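# Push loaded utility cart through door into yellow bay

## Task

Move the utility cart through the self-closing door into the other room and leave it parked in the yellow bay so that every one of its four wheels sits fully inside the taped outline and none rests on the tape. The case of copy paper has to be in the cart's top tray with no part of it overhanging the tray's edges. The door must be closed when you finish. You may use either robot or both, but the task fails if any robot tips over or is left leaning.

## Robot and tools

ROBOTS. Two identical Hello Robot Stretch 4 units, r1 and r2. Each has one arm: an omni-wheel base, a lift carriage on a vertical mast, and a telescoping arm reaching forward, ending in a wrist (yaw, pitch, roll) and a two-finger gripper. About 1.6 m tall; the base rim lies within 0.23 m of the base origin. A loose object may occasionally get nudged by an outside push.

FRAMES. Base frame: origin on the floor below the base centre, x forward, y left, z up, metres. hand_pose (a point between the open fingertips) is reported in it and may be slightly wrong. Odometry frame: the base frame where the scene began. base_odometry counts wheel rotation only, so slip looks like travel; heading in rad, left positive, -3.142 to 3.142. Each robot uses its own frames, so only camera images, lidar_m and wrist_depth_mm reveal where the two robots are relative to one another.

move. Arguments: r1, r2 (each that robot's share of one action, or omitted to leave it uncommanded), cameras, blocking. blocking must always be false; the call returns in about 0.5 s while motion continues. Inside r1 or r2 use base and/or joints, optionally speeds, pace, contact_limits; or end_of_arm alone.
- base: an offset from where the base last reported itself (or where it currently is, if a move was still running). translate_m: straight drive, metres, forward positive, -2 to 2. strafe_m: sideways, metres, left positive, -2 to 2; may be combined with translate_m for a straight diagonal. rotate_rad: spin in place, rad, counter-clockwise positive, -3.2 to 3.2; never combined with the others.
- joints: absolute targets by name. lift_m 0 to 1.2; arm_m 0 to 0.55 extension; wrist_yaw_rad -1.134 to 4.276 (0 ahead, positive left, 3.14 stowed back, beyond 3.4 the arm may block); wrist_pitch_rad -1.117 to 4.259 (0 level, 1.57 pointing down); wrist_roll_rad -1.117 to 4.259 (positive clockwise seen from behind); gripper_m -0.038 to 0.141, fingertip gap, off by up to 0.015. Out-of-range joint targets are clipped and reported; other bad values are refused, unknown keys make the call invalid.
- pace: slow, default, fast or max. Base tops 0.1/0.3/0.4/0.6 m/s and 1/2/3/4 rad/s; lift 0.15/0.3/0.4/0.5 m/s; arm 0.1/0.4/0.6/0.7 m/s. A high lift (above 0.2) slows the base, down to 0.3 m/s and 1 rad/s at 1.2. speeds gives per-joint top speeds (not gripper).
- contact_limits: 0 (gentlest) to 1 for arm_m, lift_m, translate_m, strafe_m, rotate_rad, placed beside the matching command; default 0.5. A base limit persists until the next action with base. Even at 0 the arm pushes 15 to 40 N before stopping.
- end_of_arm: "enable_torque" revives wrist or gripper motors that shut off.
With no action, move just returns full state and images. A new move replaces only the targets it names.

wait: seconds 0 to 10, plus cameras; returns early once a commanded robot comes to rest. wait(0) shows an "earlier move" line. stop: brakes all motions, optional cameras. zoom_image: camera plus region [x0, y0, x1, y1] in pixels from the top-left, at most 504 by 504, on a camera in the latest images. finished_scene: scene number; ends the scene irreversibly, so the goal must hold with robots idle.

RESULTS. The "move" line lists each robot sent motion with done or its worst status. Robots not named appear under "as last shown" with "not commanded". Statuses: done (base done means wheels turned the commanded amount, slip included); off_target (resting short, maybe still pushing); contact_stop (held back, goes slack); time_out (after 14 s, target dropped); limit_stop_at_own_body; limit_stop_at_tilt (lean over 6 degrees, lift, arm and wheels slack); torque_fault. Any uncommanded stop, or a refused call, cancels the remaining move/wait/finished_scene calls in that reply. on_its_own reports unrequested behaviour (slack, held, base_tilt change). lidar_m: 12 ranges in metres, 30-degree sectors, 1st ahead, going counter-clockwise (4th left, 7th behind, 10th right); "-" is nothing or closer than 0.25 m; it sees the other robot. wrist_depth_mm: 7x7 grid from the top left, 100 to 2000 mm. base_tilt in degrees (forward, right), about 3 degrees bias. turned_by_wheels vs turned_by_imu differing by over 0.1 rad in a move suggests a collision or slip. motor_effort in percent (peak in brackets); servo_current in mA.

GRIPPING. Command a gap more than 0.015 under the object's width; about 0.06 under resists tugs. Use -0.02 or less to close behind a bar or handle. Neither reading nor done proves a grasp; look for a servo_current rise.

AVOID. Robot-to-robot presses (including one gripper squeezing the other's fingers) fail the scene; once bases touch, any further drive presses hard. Two robots' travel can differ by about 3 cm per metre, so shared loads can tip a robot. Turning, driving or stopping with over 1 kg held and arm_m above 0.2 risks tipping, worse at fast or max; strong pushes with a raised gripper too. Self-collision risk: gripper over the base with lift under about 0.2 (0.45 pointing down), tilted up and rolled, or yaw plus pitch below about -1.1; with the wrist stowed, small tilts or rolls can hit. Slack lifts sag, slack wheels roll. Drops, slams, hard hits and releasing moving items are penalised.

Each tool is called in YAML: its name, and indented under it one key for each argument.

## Session

move:

Scene clock: 0.00 s.
r1.base_odometry: x=+0.000 y=+0.000 heading=+0.000
r1.turned_by_wheels: +0.000
r1.turned_by_imu: +0.000
r1.base_tilt: forward=-1.6 right=+1.3
r1.lidar_m: 1.92 2.25 3.81 1.93 0.97 0.84 0.83 0.93 0.77 0.76 0.93 1.59
r1.base_status: not commanded
r1.joint_positions: lift_m=+0.127 arm_m=+0.000 wrist_yaw_rad=+3.089 wrist_pitch_rad=+0.002 wrist_roll_rad=+0.000 gripper_m=+0.056
r1.joint_status: not commanded
r1.measured_speeds: all 0
r1.motor_effort: lift_m=+20 arm_m=-4 wheel_0=+0 wheel_1=+1 wheel_2=+1
r1.servo_current: wrist_yaw_rad=39 wrist_pitch_rad=46 wrist_roll_rad=65 gripper_m=39
r1.hand_pose: x=-0.1125 y=+0.1024 z=+0.3046 quat_wxyz=(+0.026, -0.001, +0.000, +1.000) (m; r1's base frame)
r1.wrist_depth_mm: 137 138 - - - - - / 113 139 - - - - - / 117 140 224 - - - - / 137 161 - - - - - / - - - - - - - / - - 191 - 187 - - / 842 759 750 788 788 732 768
r2.base_odometry: x=+0.000 y=+0.000 heading=+0.000
r2.turned_by_wheels: +0.000
r2.turned_by_imu: +0.000
r2.base_tilt: forward=-0.6 right=+0.1
r2.lidar_m: 2.02 1.45 1.40 1.49 2.01 2.22 2.34 3.17 1.60 3.62 2.59 2.46
r2.base_status: not commanded
r2.joint_positions: lift_m=+0.295 arm_m=+0.000 wrist_yaw_rad=+3.133 wrist_pitch_rad=+0.002 wrist_roll_rad=+0.000 gripper_m=+0.056
r2.joint_status: not commanded
r2.measured_speeds: all 0
r2.motor_effort: lift_m=+18 arm_m=-4 wheel_0=+0 wheel_1=-1 wheel_2=+0
r2.servo_current: wrist_yaw_rad=46 wrist_pitch_rad=39 wrist_roll_rad=46 gripper_m=59
r2.hand_pose: x=-0.1167 y=+0.0898 z=+0.4727 quat_wxyz=(+0.004, -0.001, +0.000, +1.000) (m; r2's base frame)
r2.wrist_depth_mm: - 140 - - - - - / - 126 150 - - - - / - 130 185 - - - - / 144 143 272 - - - - / 229 - - - - - - / 226 1576 196 1576 190 1618 1464 / 226 1060 1138 - - 1025 1060
pictures: r1_head_camera, r1_head_left_camera, r1_head_right_camera, r1_wrist_camera, r2_head_camera, r2_head_left_camera, r2_head_right_camera, r2_wrist_camera
Images, in order (width x height): r1_head_camera 420x560, r1_head_left_camera 420x672, r1_head_right_camera 420x672, r1_wrist_camera 616x392, r2_head_camera 420x560, r2_head_left_camera 420x672, r2_head_right_camera 420x672, r2_wrist_camera 616x392.

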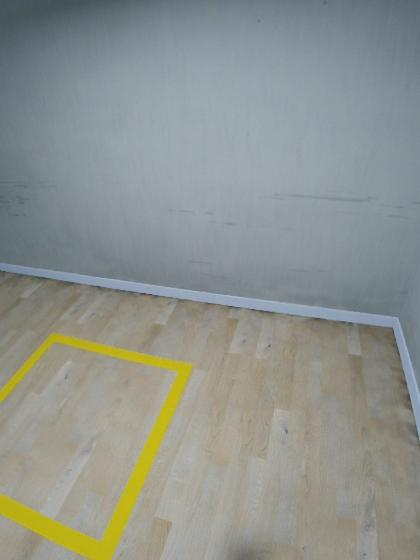

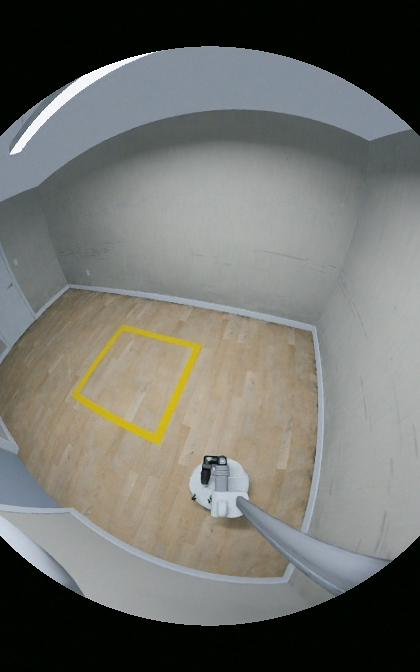

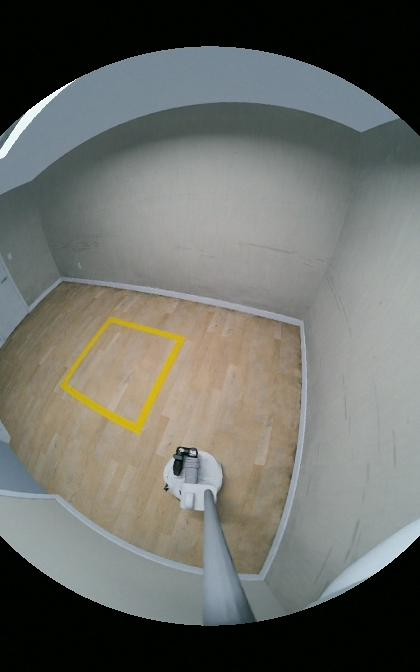

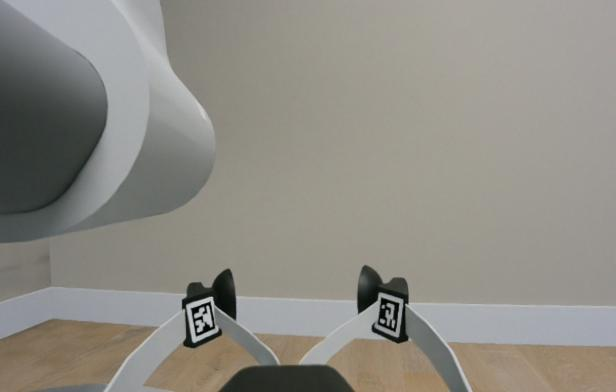

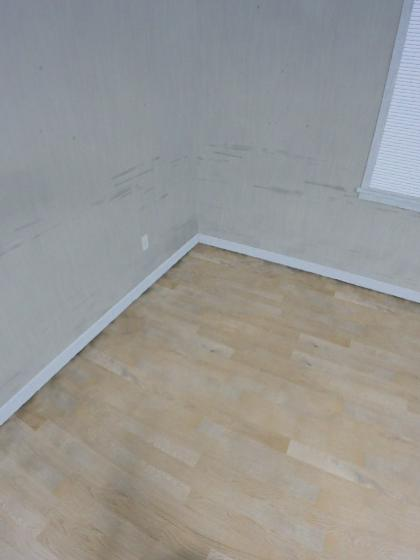

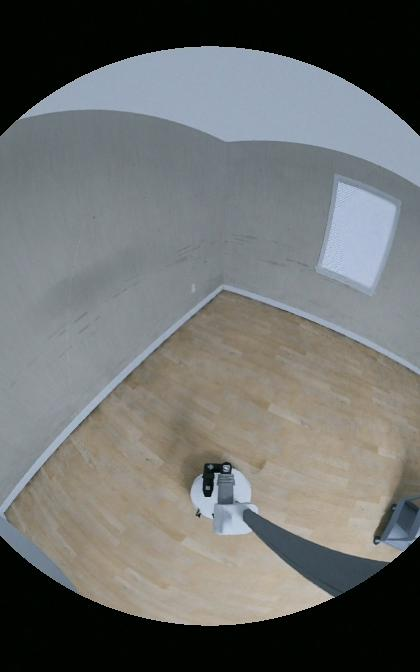

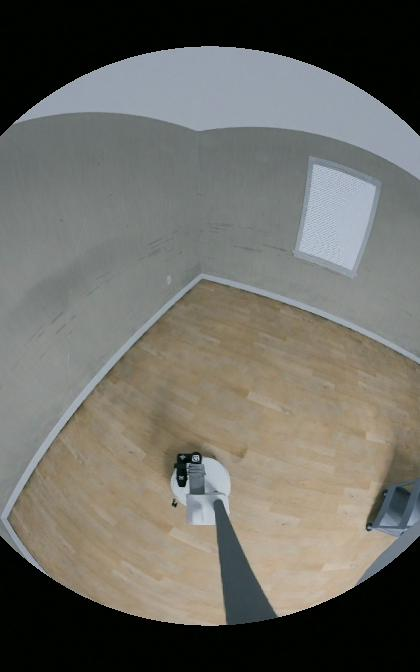

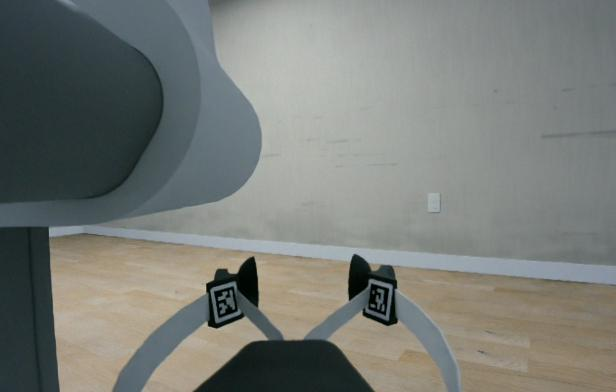

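move:
  blocking: false
  r1: {"base":{"rotate_rad":1.4}}
  r2: {"base":{"rotate_rad":-1.4}}
  cameras: []

wait:
  seconds: 3
  cameras: []

wait:
  seconds: 1
  cameras: ["r1_head_camera","r1_head_left_camera","r2_head_camera","r2_head_left_camera","r2_head_right_camera"]

Scene clock: 4.70 s.
move: r1 moving; r2 moving
r1.base_odometry: x=+0.000 y=+0.000 heading=+0.252
r1.turned_by_wheels: +0.252
r1.turned_by_imu: +0.252
r1.base_tilt: forward=-1.6 right=+1.2
r1.lidar_m: 1.98 2.71 3.66 1.25 0.89 0.80 0.87 0.80 0.77 0.82 1.11 1.92
r1.base_status: rotate_rad moving
r1.joint_positions: lift_m=+0.127 arm_m=+0.000 wrist_yaw_rad=+3.089 wrist_pitch_rad=+0.002 wrist_roll_rad=+0.000 gripper_m=+0.056
r1.joint_status: not commanded
r1.measured_speeds: translate_m=-0.001 strafe_m=-0.001 rotate_rad=+0.980 lift_m=+0.000 arm_m=+0.000 wrist_yaw_rad=+0.000 wrist_pitch_rad=+0.000 wrist_roll_rad=+0.000
r1.motor_effort: lift_m=+20(20) arm_m=-4(4) wheel_0=-8(9) wheel_1=-6(9) wheel_2=-7(7)
r1.servo_current: wrist_yaw_rad=59(59) wrist_pitch_rad=39(46) wrist_roll_rad=46(59) gripper_m=39(39)
r1.hand_pose: x=-0.1125 y=+0.1024 z=+0.3046 quat_wxyz=(+0.026, -0.001, +0.000, +1.000) (m; r1's base frame)
r1.wrist_depth_mm: 136 138 - - - - - / 113 139 - - - - - / 114 140 226 - - - - / 137 160 - - - - - / - - - - - - - / - 1060 190 - 187 - - / 778 750 750 798 750 699 732
r2.base_odometry: x=+0.000 y=+0.000 heading=-0.252
r2.turned_by_wheels: -0.252
r2.turned_by_imu: -0.244
r2.base_tilt: forward=-0.7 right=+0.1
r2.lidar_m: 2.52 1.62 1.40 1.40 1.67 2.23 2.24 2.64 1.59 1.63 2.93 2.49
r2.base_status: rotate_rad moving
r2.joint_positions: lift_m=+0.295 arm_m=+0.000 wrist_yaw_rad=+3.133 wrist_pitch_rad=+0.002 wrist_roll_rad=+0.000 gripper_m=+0.056
r2.joint_status: not commanded
r2.measured_speeds: translate_m=+0.000 strafe_m=+0.000 rotate_rad=-0.974 lift_m=+0.000 arm_m=+0.000 wrist_yaw_rad=+0.000 wrist_pitch_rad=+0.000 wrist_roll_rad=+0.000
r2.motor_effort: lift_m=+18(18) arm_m=-4(4) wheel_0=+8(9) wheel_1=+8(10) wheel_2=+9(11)
r2.servo_current: wrist_yaw_rad=33(52) wrist_pitch_rad=39(46) wrist_roll_rad=52(52) gripper_m=39(59)
r2.hand_pose: x=-0.1167 y=+0.0898 z=+0.4727 quat_wxyz=(+0.004, -0.001, +0.000, +1.000) (m; r2's base frame)
r2.wrist_depth_mm: - 141 - - - - - / - 127 150 - - - - / - 130 184 - - - - / 144 143 272 - - - - / 229 - - - - - - / 227 1576 196 1576 190 1661 1464 / 226 1060 1138 - - 1060 1060
pictures: none
No camera images: "cameras" was empty.

Scene clock: 6.17 s.
earlier move: r1 done; r2 done
r1.base_odometry: x=+0.000 y=+0.000 heading=+1.399
r1.turned_by_wheels: +1.148
r1.turned_by_imu: +1.154
r1.base_tilt: forward=-1.6 right=+1.3
r1.lidar_m: 2.67 1.14 0.86 0.83 0.91 0.79 0.77 0.83 1.23 1.94 2.05 2.99
r1.base_status: done
r1.joint_positions: lift_m=+0.127 arm_m=+0.000 wrist_yaw_rad=+3.089 wrist_pitch_rad=+0.002 wrist_roll_rad=+0.000 gripper_m=+0.056
r1.joint_status: not commanded
r1.measured_speeds: all 0
r1.motor_effort: lift_m=+20(20) arm_m=-4(4) wheel_0=-3(10) wheel_1=-2(9) wheel_2=-1(8)
r1.servo_current: wrist_yaw_rad=52(65) wrist_pitch_rad=39(52) wrist_roll_rad=46(65) gripper_m=39(46)
r1.hand_pose: x=-0.1125 y=+0.1024 z=+0.3046 quat_wxyz=(+0.026, -0.001, +0.000, +1.000) (m; r1's base frame)
r1.wrist_depth_mm: 136 139 - - - - - / 113 139 - - - - - / 118 140 229 - - - - / 137 162 - - - - - / - - - - - - - / - - 190 - 188 - - / 788 707 759 143 759 778 809
r2.base_odometry: x=+0.000 y=+0.000 heading=-1.399
r2.turned_by_wheels: -1.148
r2.turned_by_imu: -1.117
r2.base_tilt: forward=-0.7 right=+0.0
r2.lidar_m: 3.04 2.51 2.49 1.74 1.42 1.38 1.61 2.23 2.23 2.47 2.02 1.62
r2.base_status: done
r2.joint_positions: lift_m=+0.295 arm_m=+0.000 wrist_yaw_rad=+3.133 wrist_pitch_rad=+0.002 wrist_roll_rad=+0.000 gripper_m=+0.056
r2.joint_status: not commanded
r2.measured_speeds: all 0
r2.motor_effort: lift_m=+18(18) arm_m=-4(4) wheel_0=+2(11) wheel_1=+4(11) wheel_2=+4(11)
r2.servo_current: wrist_yaw_rad=39(59) wrist_pitch_rad=39(46) wrist_roll_rad=52(52) gripper_m=46(59)
r2.hand_pose: x=-0.1167 y=+0.0898 z=+0.4727 quat_wxyz=(+0.004, -0.001, +0.000, +1.000) (m; r2's base frame)
r2.wrist_depth_mm: - 141 - - - - - / - 126 150 - - - - / - 129 185 - - - - / 144 143 263 - - - - / 230 - - - - - - / 228 1576 196 1430 190 - - / 226 1060 1138 - - 1060 1025
wait: 1.47 of 3 s (r1 and r2 have come to rest)
pictures: none
No camera images: "cameras" was empty.

Scene clock: 7.17 s.
r1.base_odometry: x=+0.000 y=+0.000 heading=+1.399
r1.turned_by_wheels: +0.000
r1.turned_by_imu: +0.000
r1.base_tilt: forward=-1.6 right=+1.3
r1.lidar_m: 2.66 1.14 0.87 0.84 0.91 0.77 0.77 0.83 1.22 1.91 2.07 2.99
r1.base_status: done
r1.joint_positions: lift_m=+0.127 arm_m=+0.000 wrist_yaw_rad=+3.089 wrist_pitch_rad=+0.002 wrist_roll_rad=+0.000 gripper_m=+0.056
r1.joint_status: not commanded
r1.measured_speeds: all 0
r1.motor_effort: lift_m=+20(20) arm_m=-4(4) wheel_0=-3(10) wheel_1=-2(9) wheel_2=-2(8)
r1.servo_current: wrist_yaw_rad=33(65) wrist_pitch_rad=33(52) wrist_roll_rad=52(65) gripper_m=39(46)
r1.hand_pose: x=-0.1125 y=+0.1024 z=+0.3046 quat_wxyz=(+0.026, -0.001, +0.000, +1.000) (m; r1's base frame)
r1.wrist_depth_mm: 136 139 - - - - - / 113 139 - - - - - / 117 140 229 - - - - / 137 162 - - - - - / - - - - - - - / - - 190 - 187 - - / 798 707 750 143 741 778 820
r2.base_odometry: x=+0.000 y=+0.000 heading=-1.399
r2.turned_by_wheels: +0.000
r2.turned_by_imu: +0.000
r2.base_tilt: forward=-0.7 right=+0.1
r2.lidar_m: 3.09 2.51 2.51 1.74 1.41 1.40 1.58 2.23 2.23 2.49 2.02 1.61
r2.base_status: done
r2.joint_positions: lift_m=+0.295 arm_m=+0.000 wrist_yaw_rad=+3.133 wrist_pitch_rad=+0.002 wrist_roll_rad=+0.000 gripper_m=+0.056
r2.joint_status: not commanded
r2.measured_speeds: all 0
r2.motor_effort: lift_m=+18(18) arm_m=-4(4) wheel_0=+2(11) wheel_1=+4(11) wheel_2=+4(11)
r2.servo_current: wrist_yaw_rad=39(59) wrist_pitch_rad=39(46) wrist_roll_rad=59(52) gripper_m=46(59)
r2.hand_pose: x=-0.1167 y=+0.0898 z=+0.4727 quat_wxyz=(+0.004, -0.001, +0.000, +1.000) (m; r2's base frame)
r2.wrist_depth_mm: - 141 - - - - - / - 127 151 - - - - / - 130 185 - - - - / 144 144 265 - - - - / 229 - - - - - - / 228 1618 196 1430 190 - - / 226 1060 1138 - - 1042 1008
wait: 1.00 s; at rest by 0.27 s
pictures: r1_head_camera, r1_head_left_camera, r2_head_camera, r2_head_left_camera, r2_head_right_camera
Images, in order (width x height): r1_head_camera 420x560, r1_head_left_camera 420x672, r2_head_camera 420x560, r2_head_left_camera 420x672, r2_head_right_camera 420x672.

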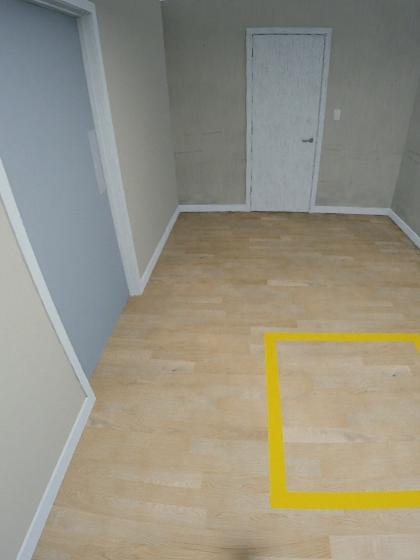

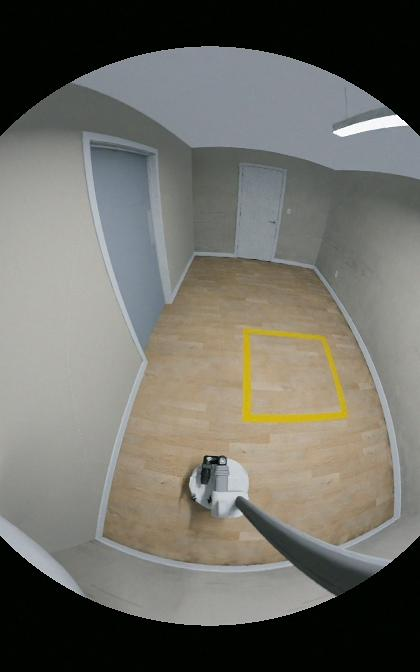

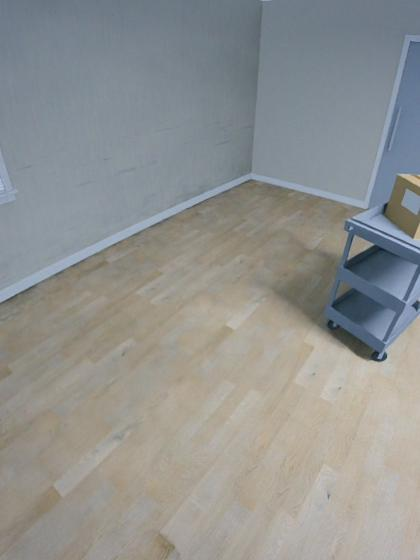

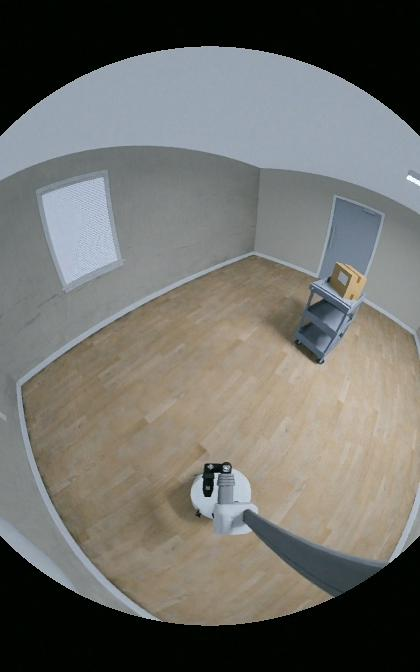

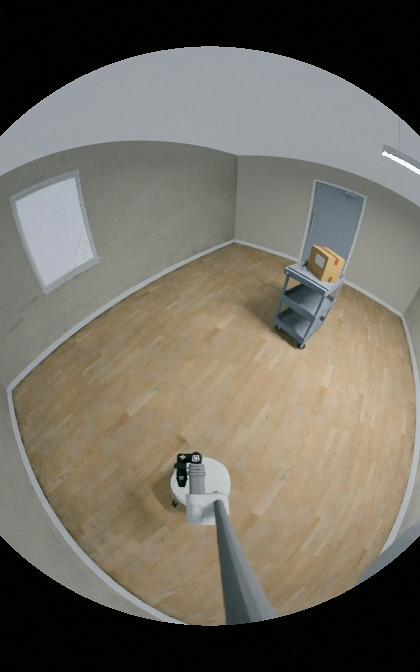

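zoom_image:
  camera: "r2_head_camera"
  region: [300, 20, 420, 380]

zoom_image:
  camera: "r2_head_right_camera"
  region: [240, 160, 400, 370]

zoom_image:
  camera: "r1_head_camera"
  region: [0, 0, 200, 420]

Scaled by 1.400 from the camera's 420x560 image, which has a finer 1200x1600 frame.

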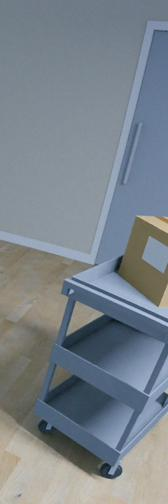

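Scaled by 2.400 from the camera's 420x672 image, which has a finer 600x960 frame.

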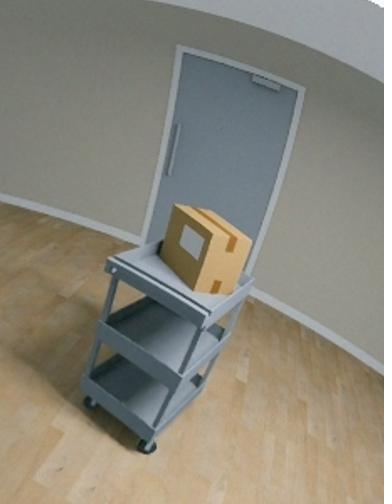

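Scaled by 1.200 from the camera's 420x560 image, which has a finer 600x800 frame.

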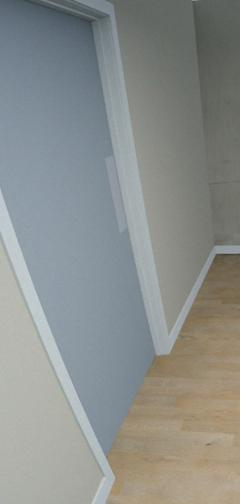

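move:
  blocking: false
  r1: {"base":{"translate_m":0.9}}
  r2: {"base":{"rotate_rad":-0.4}}
  cameras: []

wait:
  seconds: 1.5
  cameras: []

wait:
  seconds: 3
  cameras: ["r1_head_camera","r1_head_left_camera","r2_head_camera","r2_head_left_camera"]

zoom_image:
  camera: "r2_head_camera"
  region: [120, 0, 420, 400]

Scene clock: 52.33 s.
move: r1 moving; r2 moving
r1.base_odometry: x=+0.005 y=+0.031 heading=+1.400
r1.turned_by_wheels: +0.000
r1.turned_by_imu: +0.000
r1.base_tilt: forward=-1.6 right=+1.3
r1.lidar_m: 2.65 1.15 0.88 0.82 0.90 0.82 0.81 0.87 1.28 1.91 2.08 2.98
r1.base_status: translate_m moving
r1.joint_positions: lift_m=+0.127 arm_m=+0.000 wrist_yaw_rad=+3.089 wrist_pitch_rad=+0.002 wrist_roll_rad=+0.000 gripper_m=+0.056
r1.joint_status: not commanded
r1.measured_speeds: translate_m=+0.120 strafe_m=-0.001 rotate_rad=-0.001 lift_m=+0.000 arm_m=+0.000 wrist_yaw_rad=+0.000 wrist_pitch_rad=+0.000 wrist_roll_rad=+0.000
r1.motor_effort: lift_m=+20(20) arm_m=-4(4) wheel_0=+7(7) wheel_1=+4(8) wheel_2=-8(10)
r1.servo_current: wrist_yaw_rad=39(59) wrist_pitch_rad=46(46) wrist_roll_rad=52(52) gripper_m=39(52)
r1.hand_pose: x=-0.1125 y=+0.1024 z=+0.3046 quat_wxyz=(+0.026, -0.001, +0.000, +1.000) (m; r1's base frame)
r1.wrist_depth_mm: 136 138 - - - - - / 113 139 - - - - - / 117 140 225 - - - - / 137 162 - - - - - / - - - - - - - / - - 190 - 187 - - / 842 759 759 153 788 778 809
r2.base_odometry: x=+0.000 y=+0.000 heading=-1.646
r2.turned_by_wheels: -0.247
r2.turned_by_imu: -0.239
r2.base_tilt: forward=-0.7 right=+0.1
r2.lidar_m: 1.79 2.67 2.50 2.17 1.48 1.40 1.45 1.89 2.23 2.27 2.97 1.58
r2.base_status: rotate_rad moving
r2.joint_positions: lift_m=+0.295 arm_m=+0.000 wrist_yaw_rad=+3.133 wrist_pitch_rad=+0.002 wrist_roll_rad=+0.000 gripper_m=+0.056
r2.joint_status: not commanded
r2.measured_speeds: translate_m=-0.001 strafe_m=+0.001 rotate_rad=-0.836 lift_m=+0.000 arm_m=+0.000 wrist_yaw_rad=+0.000 wrist_pitch_rad=+0.000 wrist_roll_rad=+0.000
r2.motor_effort: lift_m=+18(18) arm_m=-4(4) wheel_0=+8(9) wheel_1=+6(9) wheel_2=+7(11)
r2.servo_current: wrist_yaw_rad=33(65) wrist_pitch_rad=39(46) wrist_roll_rad=52(52) gripper_m=52(52)
r2.hand_pose: x=-0.1167 y=+0.0898 z=+0.4727 quat_wxyz=(+0.004, -0.001, +0.000, +1.000) (m; r2's base frame)
r2.wrist_depth_mm: - 140 - - - - - / - 127 142 - - - - / - 129 185 - - - - / 144 144 226 - - - - / 229 - - - - - - / 228 1537 196 1308 190 - - / 226 1078 1160 - - 1042 1078
pictures: none
No camera images: "cameras" was empty.

Scene clock: 53.03 s.
earlier move: r1 moving; r2 done
r1.base_odometry: x=+0.031 y=+0.178 heading=+1.400
r1.turned_by_wheels: +0.000
r1.turned_by_imu: +0.000
r1.base_tilt: forward=-1.6 right=+1.2
r1.lidar_m: 2.65 1.14 0.85 0.82 0.88 0.96 0.95 1.02 1.50 1.94 2.09 3.00
r1.base_status: translate_m moving
r1.joint_positions: lift_m=+0.127 arm_m=+0.000 wrist_yaw_rad=+3.089 wrist_pitch_rad=+0.002 wrist_roll_rad=+0.000 gripper_m=+0.056
r1.joint_status: not commanded
r1.measured_speeds: translate_m=+0.298 strafe_m=+0.002 rotate_rad=+0.003 lift_m=+0.000 arm_m=+0.000 wrist_yaw_rad=+0.000 wrist_pitch_rad=+0.000 wrist_roll_rad=+0.000
r1.motor_effort: lift_m=+20(20) arm_m=-4(4) wheel_0=+7(9) wheel_1=+5(8) wheel_2=-9(11)
r1.servo_current: wrist_yaw_rad=46(59) wrist_pitch_rad=46(46) wrist_roll_rad=39(65) gripper_m=39(52)
r1.hand_pose: x=-0.1125 y=+0.1024 z=+0.3046 quat_wxyz=(+0.026, -0.001, +0.000, +1.000) (m; r1's base frame)
r1.wrist_depth_mm: 137 138 - - - - - / 112 139 - - - - - / 116 139 223 - - - - / 137 160 - - - - - / - - - - - - - / - - 190 - 187 1042 1025 / 842 759 750 788 798 778 820
r2.base_odometry: x=+0.000 y=+0.000 heading=-1.799
r2.turned_by_wheels: -0.153
r2.turned_by_imu: -0.149
r2.base_tilt: forward=-0.7 right=+0.1
r2.lidar_m: 1.67 2.84 2.49 2.53 1.63 1.41 1.43 1.69 2.20 2.23 2.69 1.63
r2.base_status: done
r2.joint_positions: lift_m=+0.295 arm_m=+0.000 wrist_yaw_rad=+3.133 wrist_pitch_rad=+0.002 wrist_roll_rad=+0.000 gripper_m=+0.056
r2.joint_status: not commanded
r2.measured_speeds: all 0
r2.motor_effort: lift_m=+18(18) arm_m=-4(4) wheel_0=+3(9) wheel_1=+1(9) wheel_2=+3(11)
r2.servo_current: wrist_yaw_rad=46(65) wrist_pitch_rad=39(46) wrist_roll_rad=39(52) gripper_m=52(52)
r2.hand_pose: x=-0.1167 y=+0.0898 z=+0.4727 quat_wxyz=(+0.004, -0.001, +0.000, +1.000) (m; r2's base frame)
r2.wrist_depth_mm: - 141 - - - - - / - 126 141 - - - - / - 129 185 - - - - / 144 143 207 - - - - / 229 - - - - - - / 227 1537 194 1308 190 - - / 226 1060 1138 - - 1025 1042
wait: 0.70 of 1.5 s (r2 has come to rest)
pictures: none
No camera images: "cameras" was empty.

Scene clock: 56.03 s.
earlier move: r1 moving
r1.base_odometry: x=+0.153 y=+0.887 heading=+1.400
r1.turned_by_wheels: +0.000
r1.turned_by_imu: +0.000
r1.base_tilt: forward=-1.6 right=+1.3
r1.lidar_m: 2.45 1.18 0.79 0.76 0.84 1.23 1.66 1.79 2.07 1.98 2.13 3.06
r1.base_status: translate_m moving
r1.joint_positions: lift_m=+0.127 arm_m=+0.000 wrist_yaw_rad=+3.089 wrist_pitch_rad=+0.002 wrist_roll_rad=+0.000 gripper_m=+0.056
r1.joint_status: not commanded
r1.measured_speeds: translate_m=+0.004 strafe_m=+0.000 rotate_rad=+0.000 lift_m=+0.000 arm_m=+0.000 wrist_yaw_rad=+0.000 wrist_pitch_rad=+0.000 wrist_roll_rad=+0.000
r1.motor_effort: lift_m=+20(20) arm_m=-4(4) wheel_0=+2(9) wheel_1=+1(8) wheel_2=+0(11)
r1.servo_current: wrist_yaw_rad=59(72) wrist_pitch_rad=46(52) wrist_roll_rad=39(65) gripper_m=46(52)
r1.hand_pose: x=-0.1125 y=+0.1024 z=+0.3046 quat_wxyz=(+0.026, -0.001, +0.000, +1.000) (m; r1's base frame)
r1.wrist_depth_mm: 137 138 - - - - - / 113 139 - - - - - / 118 140 229 - - - - / 137 162 - - - - - / 1618 - - - - - - / 1160 1182 193 1182 187 1160 976 / 842 750 759 798 798 768 820
r2.base_odometry: x=+0.000 y=+0.000 heading=-1.799
r2.turned_by_wheels: +0.000
r2.turned_by_imu: +0.000
r2.base_tilt: forward=-0.7 right=+0.1
r2.lidar_m: 1.64 2.88 2.49 2.53 1.63 1.41 1.40 1.68 2.24 2.21 2.68 1.60
r2.base_status: done
r2.joint_positions: lift_m=+0.295 arm_m=+0.000 wrist_yaw_rad=+3.133 wrist_pitch_rad=+0.002 wrist_roll_rad=+0.000 gripper_m=+0.056
r2.joint_status: not commanded
r2.measured_speeds: all 0
r2.motor_effort: lift_m=+18(18) arm_m=-4(4) wheel_0=+3(9) wheel_1=+2(9) wheel_2=+3(11)
r2.servo_current: wrist_yaw_rad=39(65) wrist_pitch_rad=33(46) wrist_roll_rad=39(59) gripper_m=52(52)
r2.hand_pose: x=-0.1167 y=+0.0898 z=+0.4727 quat_wxyz=(+0.004, -0.001, +0.000, +1.000) (m; r2's base frame)
r2.wrist_depth_mm: - 140 - - - - - / - 126 142 - - - - / - 129 185 - - - - / 144 143 206 - - - - / 229 - - - - - - / 227 1618 195 1336 190 - - / 226 1078 1138 - - 1042 1078
wait: 3.00 s; no rest
pictures: r1_head_camera, r1_head_left_camera, r2_head_camera, r2_head_left_camera
Images, in order (width x height): r1_head_camera 420x560, r1_head_left_camera 420x672, r2_head_camera 420x560, r2_head_left_camera 420x672.

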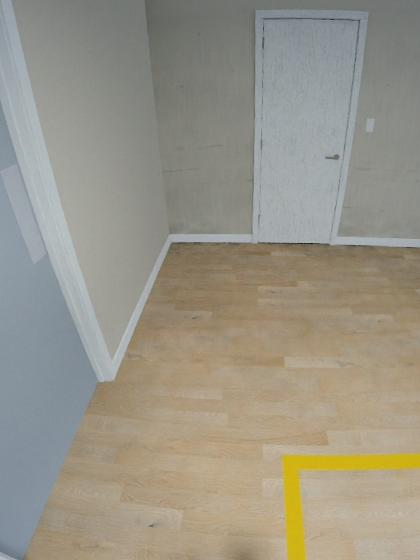

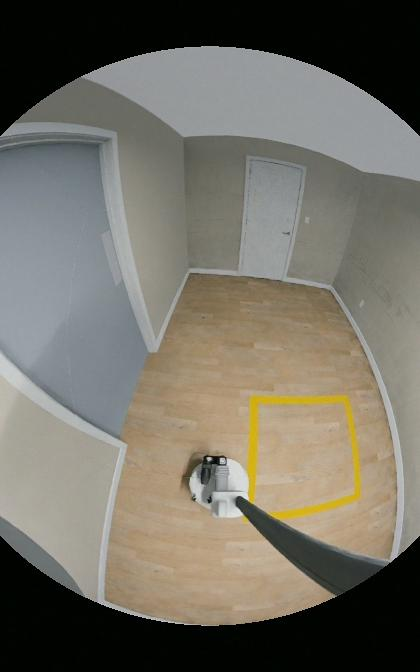

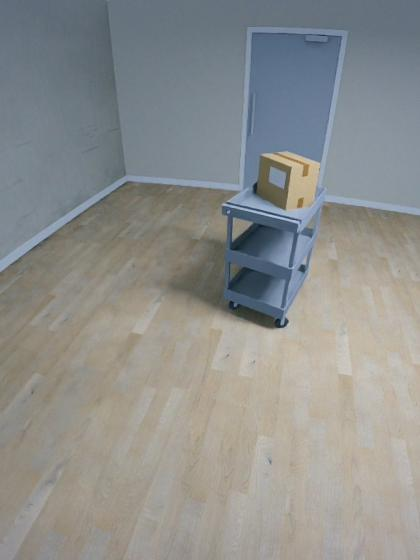

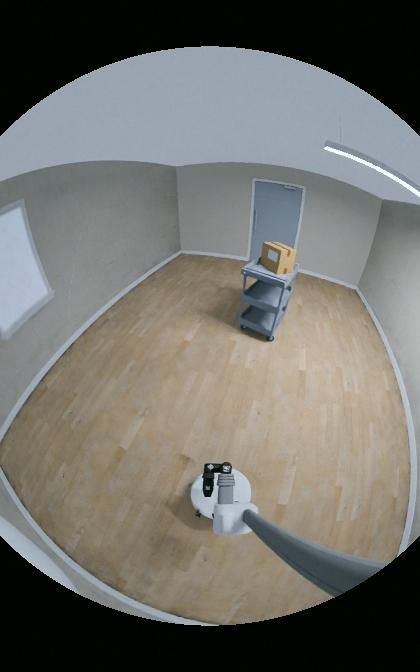

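Scaled by 1.260 from the camera's 420x560 image, which has a finer 1200x1600 frame.

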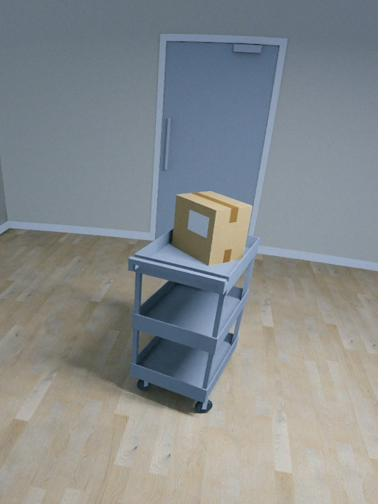

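move:
  blocking: false
  r1: {"base":{"rotate_rad":1.47}}
  r2: {"base":{"rotate_rad":-0.45},"joints":{"lift_m":0.8}}
  cameras: []

wait:
  seconds: 1
  cameras: []

move:
  blocking: false
  r2: {"base":{"translate_m":0.65,"strafe_m":0.48},"joints":{"wrist_yaw_rad":0.0,"gripper_m":0.1}}
  cameras: []

wait:
  seconds: 2
  cameras: []

wait:
  seconds: 2
  cameras: ["r1_head_camera","r1_head_left_camera","r2_head_camera","r2_head_left_camera","r2_wrist_camera"]

zoom_image:
  camera: "r2_head_camera"
  region: [60, 0, 420, 400]

Scene clock: 110.40 s.
earlier move: r1 done
move: r1 moving; r2 moving
r1.base_odometry: x=+0.153 y=+0.887 heading=+1.651
r1.turned_by_wheels: +0.252
r1.turned_by_imu: +0.252
r1.base_tilt: forward=-1.6 right=+1.3
r1.lidar_m: 1.44 0.98 0.78 0.78 0.94 1.65 1.66 2.05 2.00 2.01 2.43 3.01
r1.base_status: rotate_rad moving
r1.joint_positions: lift_m=+0.127 arm_m=+0.000 wrist_yaw_rad=+3.089 wrist_pitch_rad=+0.002 wrist_roll_rad=+0.000 gripper_m=+0.056
r1.joint_status: not commanded
r1.measured_speeds: translate_m=-0.001 strafe_m=+0.000 rotate_rad=+0.970 lift_m=+0.000 arm_m=+0.000 wrist_yaw_rad=+0.000 wrist_pitch_rad=+0.000 wrist_roll_rad=+0.000
r1.motor_effort: lift_m=+20(20) arm_m=-4(4) wheel_0=-9(9) wheel_1=-5(8) wheel_2=-6(7)
r1.servo_current: wrist_yaw_rad=39(65) wrist_pitch_rad=39(52) wrist_roll_rad=46(59) gripper_m=39(46)
r1.hand_pose: x=-0.1125 y=+0.1024 z=+0.3046 quat_wxyz=(+0.026, -0.001, +0.000, +1.000) (m; r1's base frame)
r1.wrist_depth_mm: 136 139 - - - - - / 114 139 - - - - - / 118 140 229 - - - - / 137 162 - - - - - / 1921 - - - - - - / 1182 1205 194 1182 187 1160 1118 / 842 750 750 798 798 768 809
r2.base_odometry: x=+0.000 y=+0.000 heading=-2.049
r2.turned_by_wheels: -0.251
r2.turned_by_imu: -0.243
r2.base_tilt: forward=-0.7 right=+0.0
r2.lidar_m: 1.62 3.38 2.55 2.48 1.90 1.46 1.40 1.49 2.14 2.23 2.35 3.38
r2.base_status: rotate_rad moving
r2.joint_positions: lift_m=+0.333 arm_m=+0.000 wrist_yaw_rad=+3.133 wrist_pitch_rad=+0.002 wrist_roll_rad=+0.000 gripper_m=+0.056
r2.joint_status: lift_m moving
r2.measured_speeds: translate_m=+0.000 strafe_m=+0.000 rotate_rad=-0.940 lift_m=+0.146 arm_m=+0.000 wrist_yaw_rad=+0.000 wrist_pitch_rad=+0.000 wrist_roll_rad=+0.000
r2.motor_effort: lift_m=+23(24) arm_m=-4(4) wheel_0=+6(12) wheel_1=+7(11) wheel_2=+8(10)
r2.servo_current: wrist_yaw_rad=46(52) wrist_pitch_rad=39(46) wrist_roll_rad=52(52) gripper_m=39(52)
r2.hand_pose: x=-0.1167 y=+0.0898 z=+0.5103 quat_wxyz=(+0.004, -0.001, +0.000, +1.000) (m; r2's base frame)
r2.wrist_depth_mm: - 140 - - - - - / - 127 141 - - - - / - 129 183 - - - - / 144 143 207 - - - - / 220 - - - - - - / 220 1537 191 1397 189 - - / 227 1138 1229 - - 1098 1138
pictures: none
No camera images: "cameras" was empty.

Scene clock: 111.40 s.
earlier move: r1 moving; r2 moving
r1.base_odometry: x=+0.153 y=+0.887 heading=+2.825
r1.turned_by_wheels: +1.173
r1.turned_by_imu: +1.180
r1.base_tilt: forward=-1.6 right=+1.3
r1.lidar_m: 0.78 0.81 1.04 1.66 1.70 2.13 1.98 2.06 2.62 3.03 1.36 0.92
r1.base_status: rotate_rad moving
r1.joint_positions: lift_m=+0.127 arm_m=+0.000 wrist_yaw_rad=+3.089 wrist_pitch_rad=+0.002 wrist_roll_rad=+0.000 gripper_m=+0.056
r1.joint_status: not commanded
r1.measured_speeds: translate_m=+0.000 strafe_m=+0.000 rotate_rad=+0.459 lift_m=+0.000 arm_m=+0.000 wrist_yaw_rad=+0.000 wrist_pitch_rad=+0.000 wrist_roll_rad=+0.000
r1.motor_effort: lift_m=+20(20) arm_m=-4(4) wheel_0=-5(10) wheel_1=-1(9) wheel_2=+0(9)
r1.servo_current: wrist_yaw_rad=59(72) wrist_pitch_rad=46(52) wrist_roll_rad=52(59) gripper_m=39(52)
r1.hand_pose: x=-0.1125 y=+0.1024 z=+0.3046 quat_wxyz=(+0.026, -0.001, +0.000, +1.000) (m; r1's base frame)
r1.wrist_depth_mm: 137 139 - - - - - / 113 139 - - - - - / 118 140 272 - - - - / 137 162 - - - - - / 1661 1921 - - - - 1756 / 1160 1205 194 1229 187 1160 1138 / 842 750 759 143 798 778 820
r2.base_odometry: x=+0.000 y=+0.000 heading=-2.248
r2.turned_by_wheels: -0.198
r2.turned_by_imu: -0.193
r2.base_tilt: forward=-0.7 right=+0.1
r2.lidar_m: 1.60 1.69 2.78 2.50 2.39 1.55 1.40 1.41 1.78 2.22 2.25 2.83
r2.base_status: done
r2.joint_positions: lift_m=+0.596 arm_m=+0.000 wrist_yaw_rad=+3.133 wrist_pitch_rad=+0.002 wrist_roll_rad=+0.000 gripper_m=+0.056
r2.joint_status: lift_m moving
r2.measured_speeds: translate_m=+0.000 strafe_m=+0.000 rotate_rad=+0.000 lift_m=+0.300 arm_m=+0.000 wrist_yaw_rad=+0.000 wrist_pitch_rad=+0.000 wrist_roll_rad=+0.000
r2.motor_effort: lift_m=+21(25) arm_m=-4(4) wheel_0=+4(12) wheel_1=+2(11) wheel_2=+3(10)
r2.servo_current: wrist_yaw_rad=46(59) wrist_pitch_rad=39(46) wrist_roll_rad=52(59) gripper_m=46(52)
r2.hand_pose: x=-0.1167 y=+0.0898 z=+0.7734 quat_wxyz=(+0.004, -0.001, +0.000, +1.000) (m; r2's base frame)
r2.wrist_depth_mm: - 140 - - - - - / - 126 142 - - - - / - 129 185 - - - - / 144 143 207 - - - - / 220 - - - - - - / 220 - 190 - 188 - - / 225 - - - - - 1537
wait: 1.00 s; no rest
pictures: none
No camera images: "cameras" was empty.

Scene clock: 111.90 s.
earlier move: r1 done; r2 moving
move: r2 moving
r1.base_odometry: x=+0.153 y=+0.887 heading=+2.869
r1.turned_by_wheels: +0.045
r1.turned_by_imu: +0.045
r1.base_tilt: forward=-1.6 right=+1.3
r1.lidar_m: 0.76 0.82 1.08 1.66 1.73 2.10 1.96 2.06 2.76 3.04 1.31 0.92
r1.base_status: done
r1.joint_positions: lift_m=+0.127 arm_m=+0.000 wrist_yaw_rad=+3.089 wrist_pitch_rad=+0.002 wrist_roll_rad=+0.000 gripper_m=+0.056
r1.joint_status: not commanded
r1.measured_speeds: all 0
r1.motor_effort: lift_m=+20(20) arm_m=-4(4) wheel_0=-2(4) wheel_1=-2(2) wheel_2=-1(2)
r1.servo_current: wrist_yaw_rad=52(59) wrist_pitch_rad=39(46) wrist_roll_rad=59(59) gripper_m=39(46)
r1.hand_pose: x=-0.1125 y=+0.1024 z=+0.3046 quat_wxyz=(+0.026, -0.001, +0.000, +1.000) (m; r1's base frame)
r1.wrist_depth_mm: 136 139 - - - - - / 113 139 - - - - - / 118 139 273 - - - - / 137 162 - - - - - / 1661 - - - - - 1756 / 1182 1205 193 1229 187 1160 1118 / 842 759 741 153 741 778 831
r2.base_odometry: x=-0.001 y=-0.034 heading=-2.248
r2.turned_by_wheels: -0.001
r2.turned_by_imu: +0.000
r2.base_tilt: forward=-0.6 right=+0.1
r2.lidar_m: 1.58 1.68 2.74 2.46 2.44 1.60 1.43 1.45 1.84 2.24 2.26 2.81
r2.base_status: translate_m moving; strafe_m moving
r2.joint_positions: lift_m=+0.730 arm_m=+0.000 wrist_yaw_rad=+2.571 wrist_pitch_rad=+0.002 wrist_roll_rad=+0.000 gripper_m=+0.075
r2.joint_status: lift_m moving; wrist_yaw_rad moving; gripper_m moving
r2.measured_speeds: translate_m=+0.106 strafe_m=+0.080 rotate_rad=-0.006 lift_m=+0.209 arm_m=+0.000 wrist_yaw_rad=-1.734 wrist_pitch_rad=+0.000 wrist_roll_rad=+0.000
r2.motor_effort: lift_m=+24(25) arm_m=-4(4) wheel_0=-7(7) wheel_1=+11(12) wheel_2=-12(12)
r2.servo_current: wrist_yaw_rad=117(137) wrist_pitch_rad=39(39) wrist_roll_rad=59(59) gripper_m=72(85)
r2.hand_pose: x=-0.0245 y=+0.2294 z=+0.9081 quat_wxyz=(+0.282, -0.001, +0.000, +0.960) (m; r2's base frame)
r2.wrist_depth_mm: - - - - - - - / - - - - - - - / - - - - - - - / - - - - - - - / - - - - - - - / - - 189 - 189 - - / - - - - - 1863 1808
pictures: none
No camera images: "cameras" was empty.

Scene clock: 113.90 s.
earlier move: r2 moving
r1.base_odometry: x=+0.153 y=+0.887 heading=+2.869
r1.turned_by_wheels: +0.000
r1.turned_by_imu: +0.000
r1.base_tilt: forward=-1.6 right=+1.3
r1.lidar_m: 0.76 0.80 1.09 1.66 1.72 2.11 1.99 2.08 2.77 3.05 1.31 0.90
r1.base_status: done
r1.joint_positions: lift_m=+0.127 arm_m=+0.000 wrist_yaw_rad=+3.089 wrist_pitch_rad=+0.002 wrist_roll_rad=+0.000 gripper_m=+0.056
r1.joint_status: not commanded
r1.measured_speeds: all 0
r1.motor_effort: lift_m=+20(20) arm_m=-4(4) wheel_0=-2(4) wheel_1=-2(2) wheel_2=-1(2)
r1.servo_current: wrist_yaw_rad=39(72) wrist_pitch_rad=46(52) wrist_roll_rad=59(65) gripper_m=39(46)
r1.hand_pose: x=-0.1125 y=+0.1024 z=+0.3046 quat_wxyz=(+0.026, -0.001, +0.000, +1.000) (m; r1's base frame)
r1.wrist_depth_mm: 136 138 - - - - - / 113 139 - - - - - / 118 140 272 - - - - / 137 162 - - - - - / 1708 - - - - - 1808 / 1182 1205 193 1182 188 1160 1138 / 842 741 741 153 750 788 809
r2.base_odometry: x=-0.024 y=-0.585 heading=-2.248
r2.turned_by_wheels: +0.000
r2.turned_by_imu: +0.001
r2.base_tilt: forward=-0.7 right=+0.0
r2.lidar_m: 1.12 3.72 2.49 2.19 2.25 2.10 1.91 1.94 2.44 2.51 2.53 3.18
r2.base_status: translate_m moving; strafe_m moving
r2.joint_positions: lift_m=+0.800 arm_m=+0.000 wrist_yaw_rad=+0.003 wrist_pitch_rad=+0.002 wrist_roll_rad=+0.000 gripper_m=+0.100
r2.joint_status: all done
r2.measured_speeds: translate_m=+0.241 strafe_m=+0.178 rotate_rad=+0.001 lift_m=+0.000 arm_m=+0.000 wrist_yaw_rad=+0.000 wrist_pitch_rad=+0.000 wrist_roll_rad=+0.000
r2.motor_effort: lift_m=+21(25) arm_m=-4(4) wheel_0=-5(10) wheel_1=+7(12) wheel_2=-9(13)
r2.servo_current: wrist_yaw_rad=39(137) wrist_pitch_rad=39(46) wrist_roll_rad=52(65) gripper_m=52(117)
r2.hand_pose: x=+0.4596 y=-0.0866 z=+0.9775 quat_wxyz=(+1.000, +0.000, +0.001, +0.001) (m; r2's base frame)
r2.wrist_depth_mm: - - - - - - - / - - - - - - - / - - - - - - - / - - - 1281 - - - / - - - 1281 - - - / - - 193 1576 194 - - / - - - - - - -
wait: 2.00 s; no rest
pictures: none
No camera images: "cameras" was empty.

Scene clock: 115.50 s.
earlier move: r2 done
r1.base_odometry: x=+0.153 y=+0.887 heading=+2.869
r1.turned_by_wheels: +0.000
r1.turned_by_imu: +0.000
r1.base_tilt: forward=-1.6 right=+1.3
r1.lidar_m: 0.75 0.82 1.08 1.65 1.72 2.11 1.97 2.09 2.76 3.06 1.31 0.91
r1.base_status: done
r1.joint_positions: lift_m=+0.127 arm_m=+0.000 wrist_yaw_rad=+3.089 wrist_pitch_rad=+0.002 wrist_roll_rad=+0.000 gripper_m=+0.056
r1.joint_status: not commanded
r1.measured_speeds: all 0
r1.motor_effort: lift_m=+20(20) arm_m=-4(4) wheel_0=-2(4) wheel_1=-2(3) wheel_2=-1(2)
r1.servo_current: wrist_yaw_rad=46(72) wrist_pitch_rad=39(52) wrist_roll_rad=52(72) gripper_m=39(46)
r1.hand_pose: x=-0.1125 y=+0.1024 z=+0.3046 quat_wxyz=(+0.026, -0.001, +0.000, +1.000) (m; r1's base frame)
r1.wrist_depth_mm: 136 139 - - - - - / 113 139 - - - - - / 118 140 272 - - - - / 137 161 - - - - - / 1708 - - - - - 1808 / 1182 1205 194 1182 188 1160 1160 / 831 759 750 154 732 778 820
r2.base_odometry: x=-0.033 y=-0.807 heading=-2.248
r2.turned_by_wheels: +0.000
r2.turned_by_imu: +0.001
r2.base_tilt: forward=-0.7 right=+0.1
r2.lidar_m: 0.96 3.58 2.35 2.11 2.15 2.33 2.11 2.16 2.66 2.60 2.63 1.00
r2.base_status: done
r2.joint_positions: lift_m=+0.800 arm_m=+0.000 wrist_yaw_rad=+0.003 wrist_pitch_rad=+0.002 wrist_roll_rad=+0.000 gripper_m=+0.100
r2.joint_status: all done
r2.measured_speeds: all 0
r2.motor_effort: lift_m=+21(25) arm_m=-4(4) wheel_0=-3(10) wheel_1=+2(12) wheel_2=-4(13)
r2.servo_current: wrist_yaw_rad=46(137) wrist_pitch_rad=46(46) wrist_roll_rad=46(65) gripper_m=52(117)
r2.hand_pose: x=+0.4596 y=-0.0866 z=+0.9775 quat_wxyz=(+1.000, +0.000, +0.001, +0.001) (m; r2's base frame)
r2.wrist_depth_mm: - - - - - - - / - - - - - - - / - - - - - - - / - - - 1138 1160 - - / - - - 1118 1098 - - / - - 194 162 187 - - / - - - - - - -
wait: 1.60 of 2 s (r2 has come to rest)
pictures: r1_head_camera, r1_head_left_camera, r2_head_camera, r2_head_left_camera, r2_wrist_camera
Images, in order (width x height): r1_head_camera 420x560, r1_head_left_camera 420x672, r2_head_camera 420x560, r2_head_left_camera 420x672, r2_wrist_camera 616x392.

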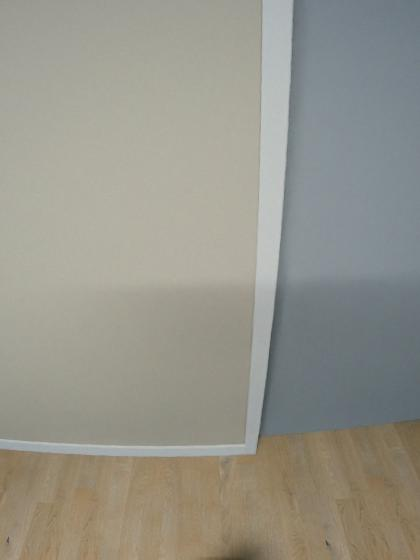

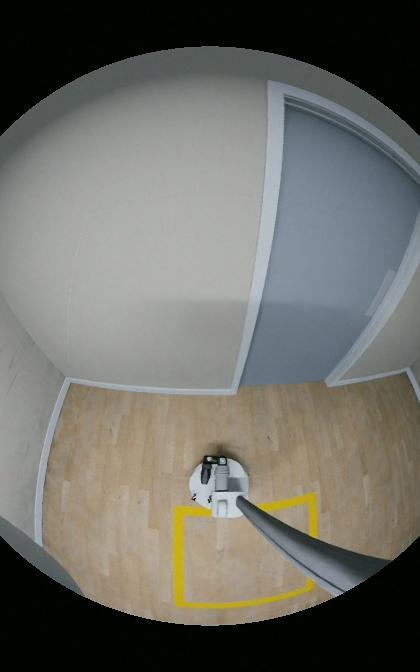

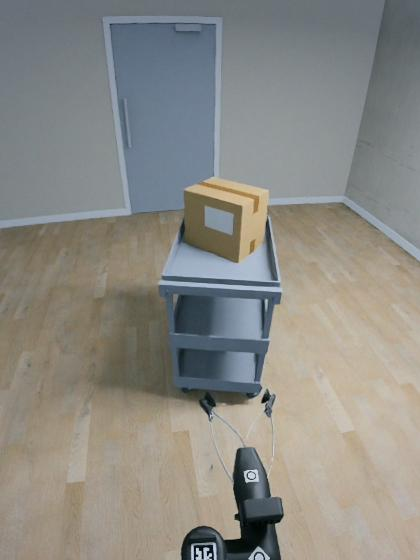

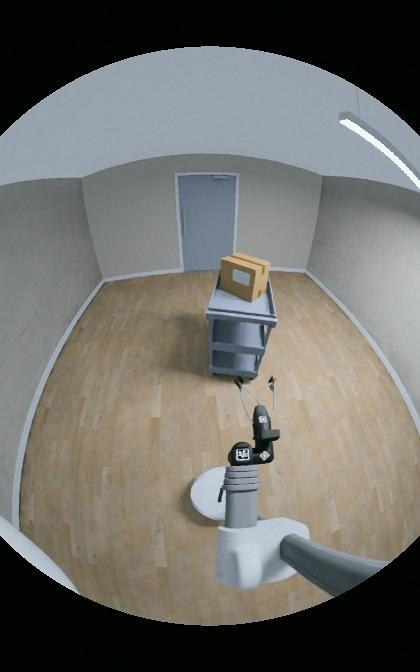

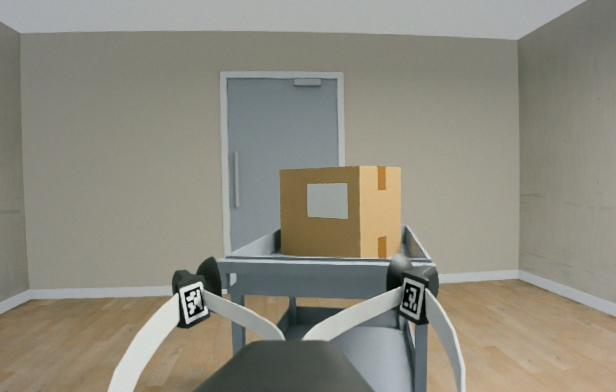

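Scaled by 1.260 from the camera's 420x560 image, which has a finer 1200x1600 frame.

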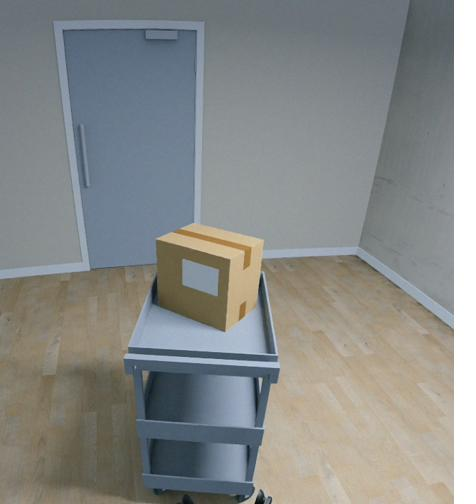

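zoom_image:
  camera: "r2_wrist_camera"
  region: [200, 150, 460, 392]

zoom_image:
  camera: "r2_head_camera"
  region: [140, 170, 310, 410]

Scaled by 1.938.

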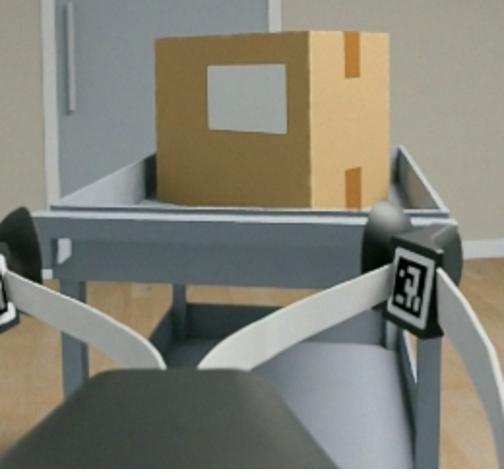

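Scaled by 2.100 from the camera's 420x560 image, which has a finer 1200x1600 frame.

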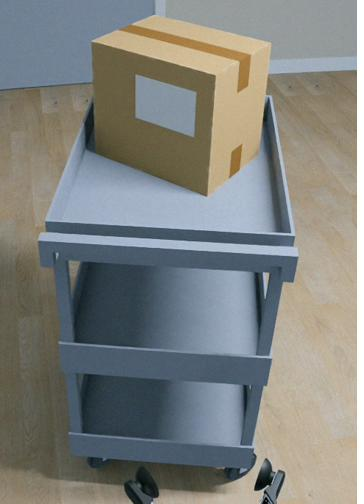

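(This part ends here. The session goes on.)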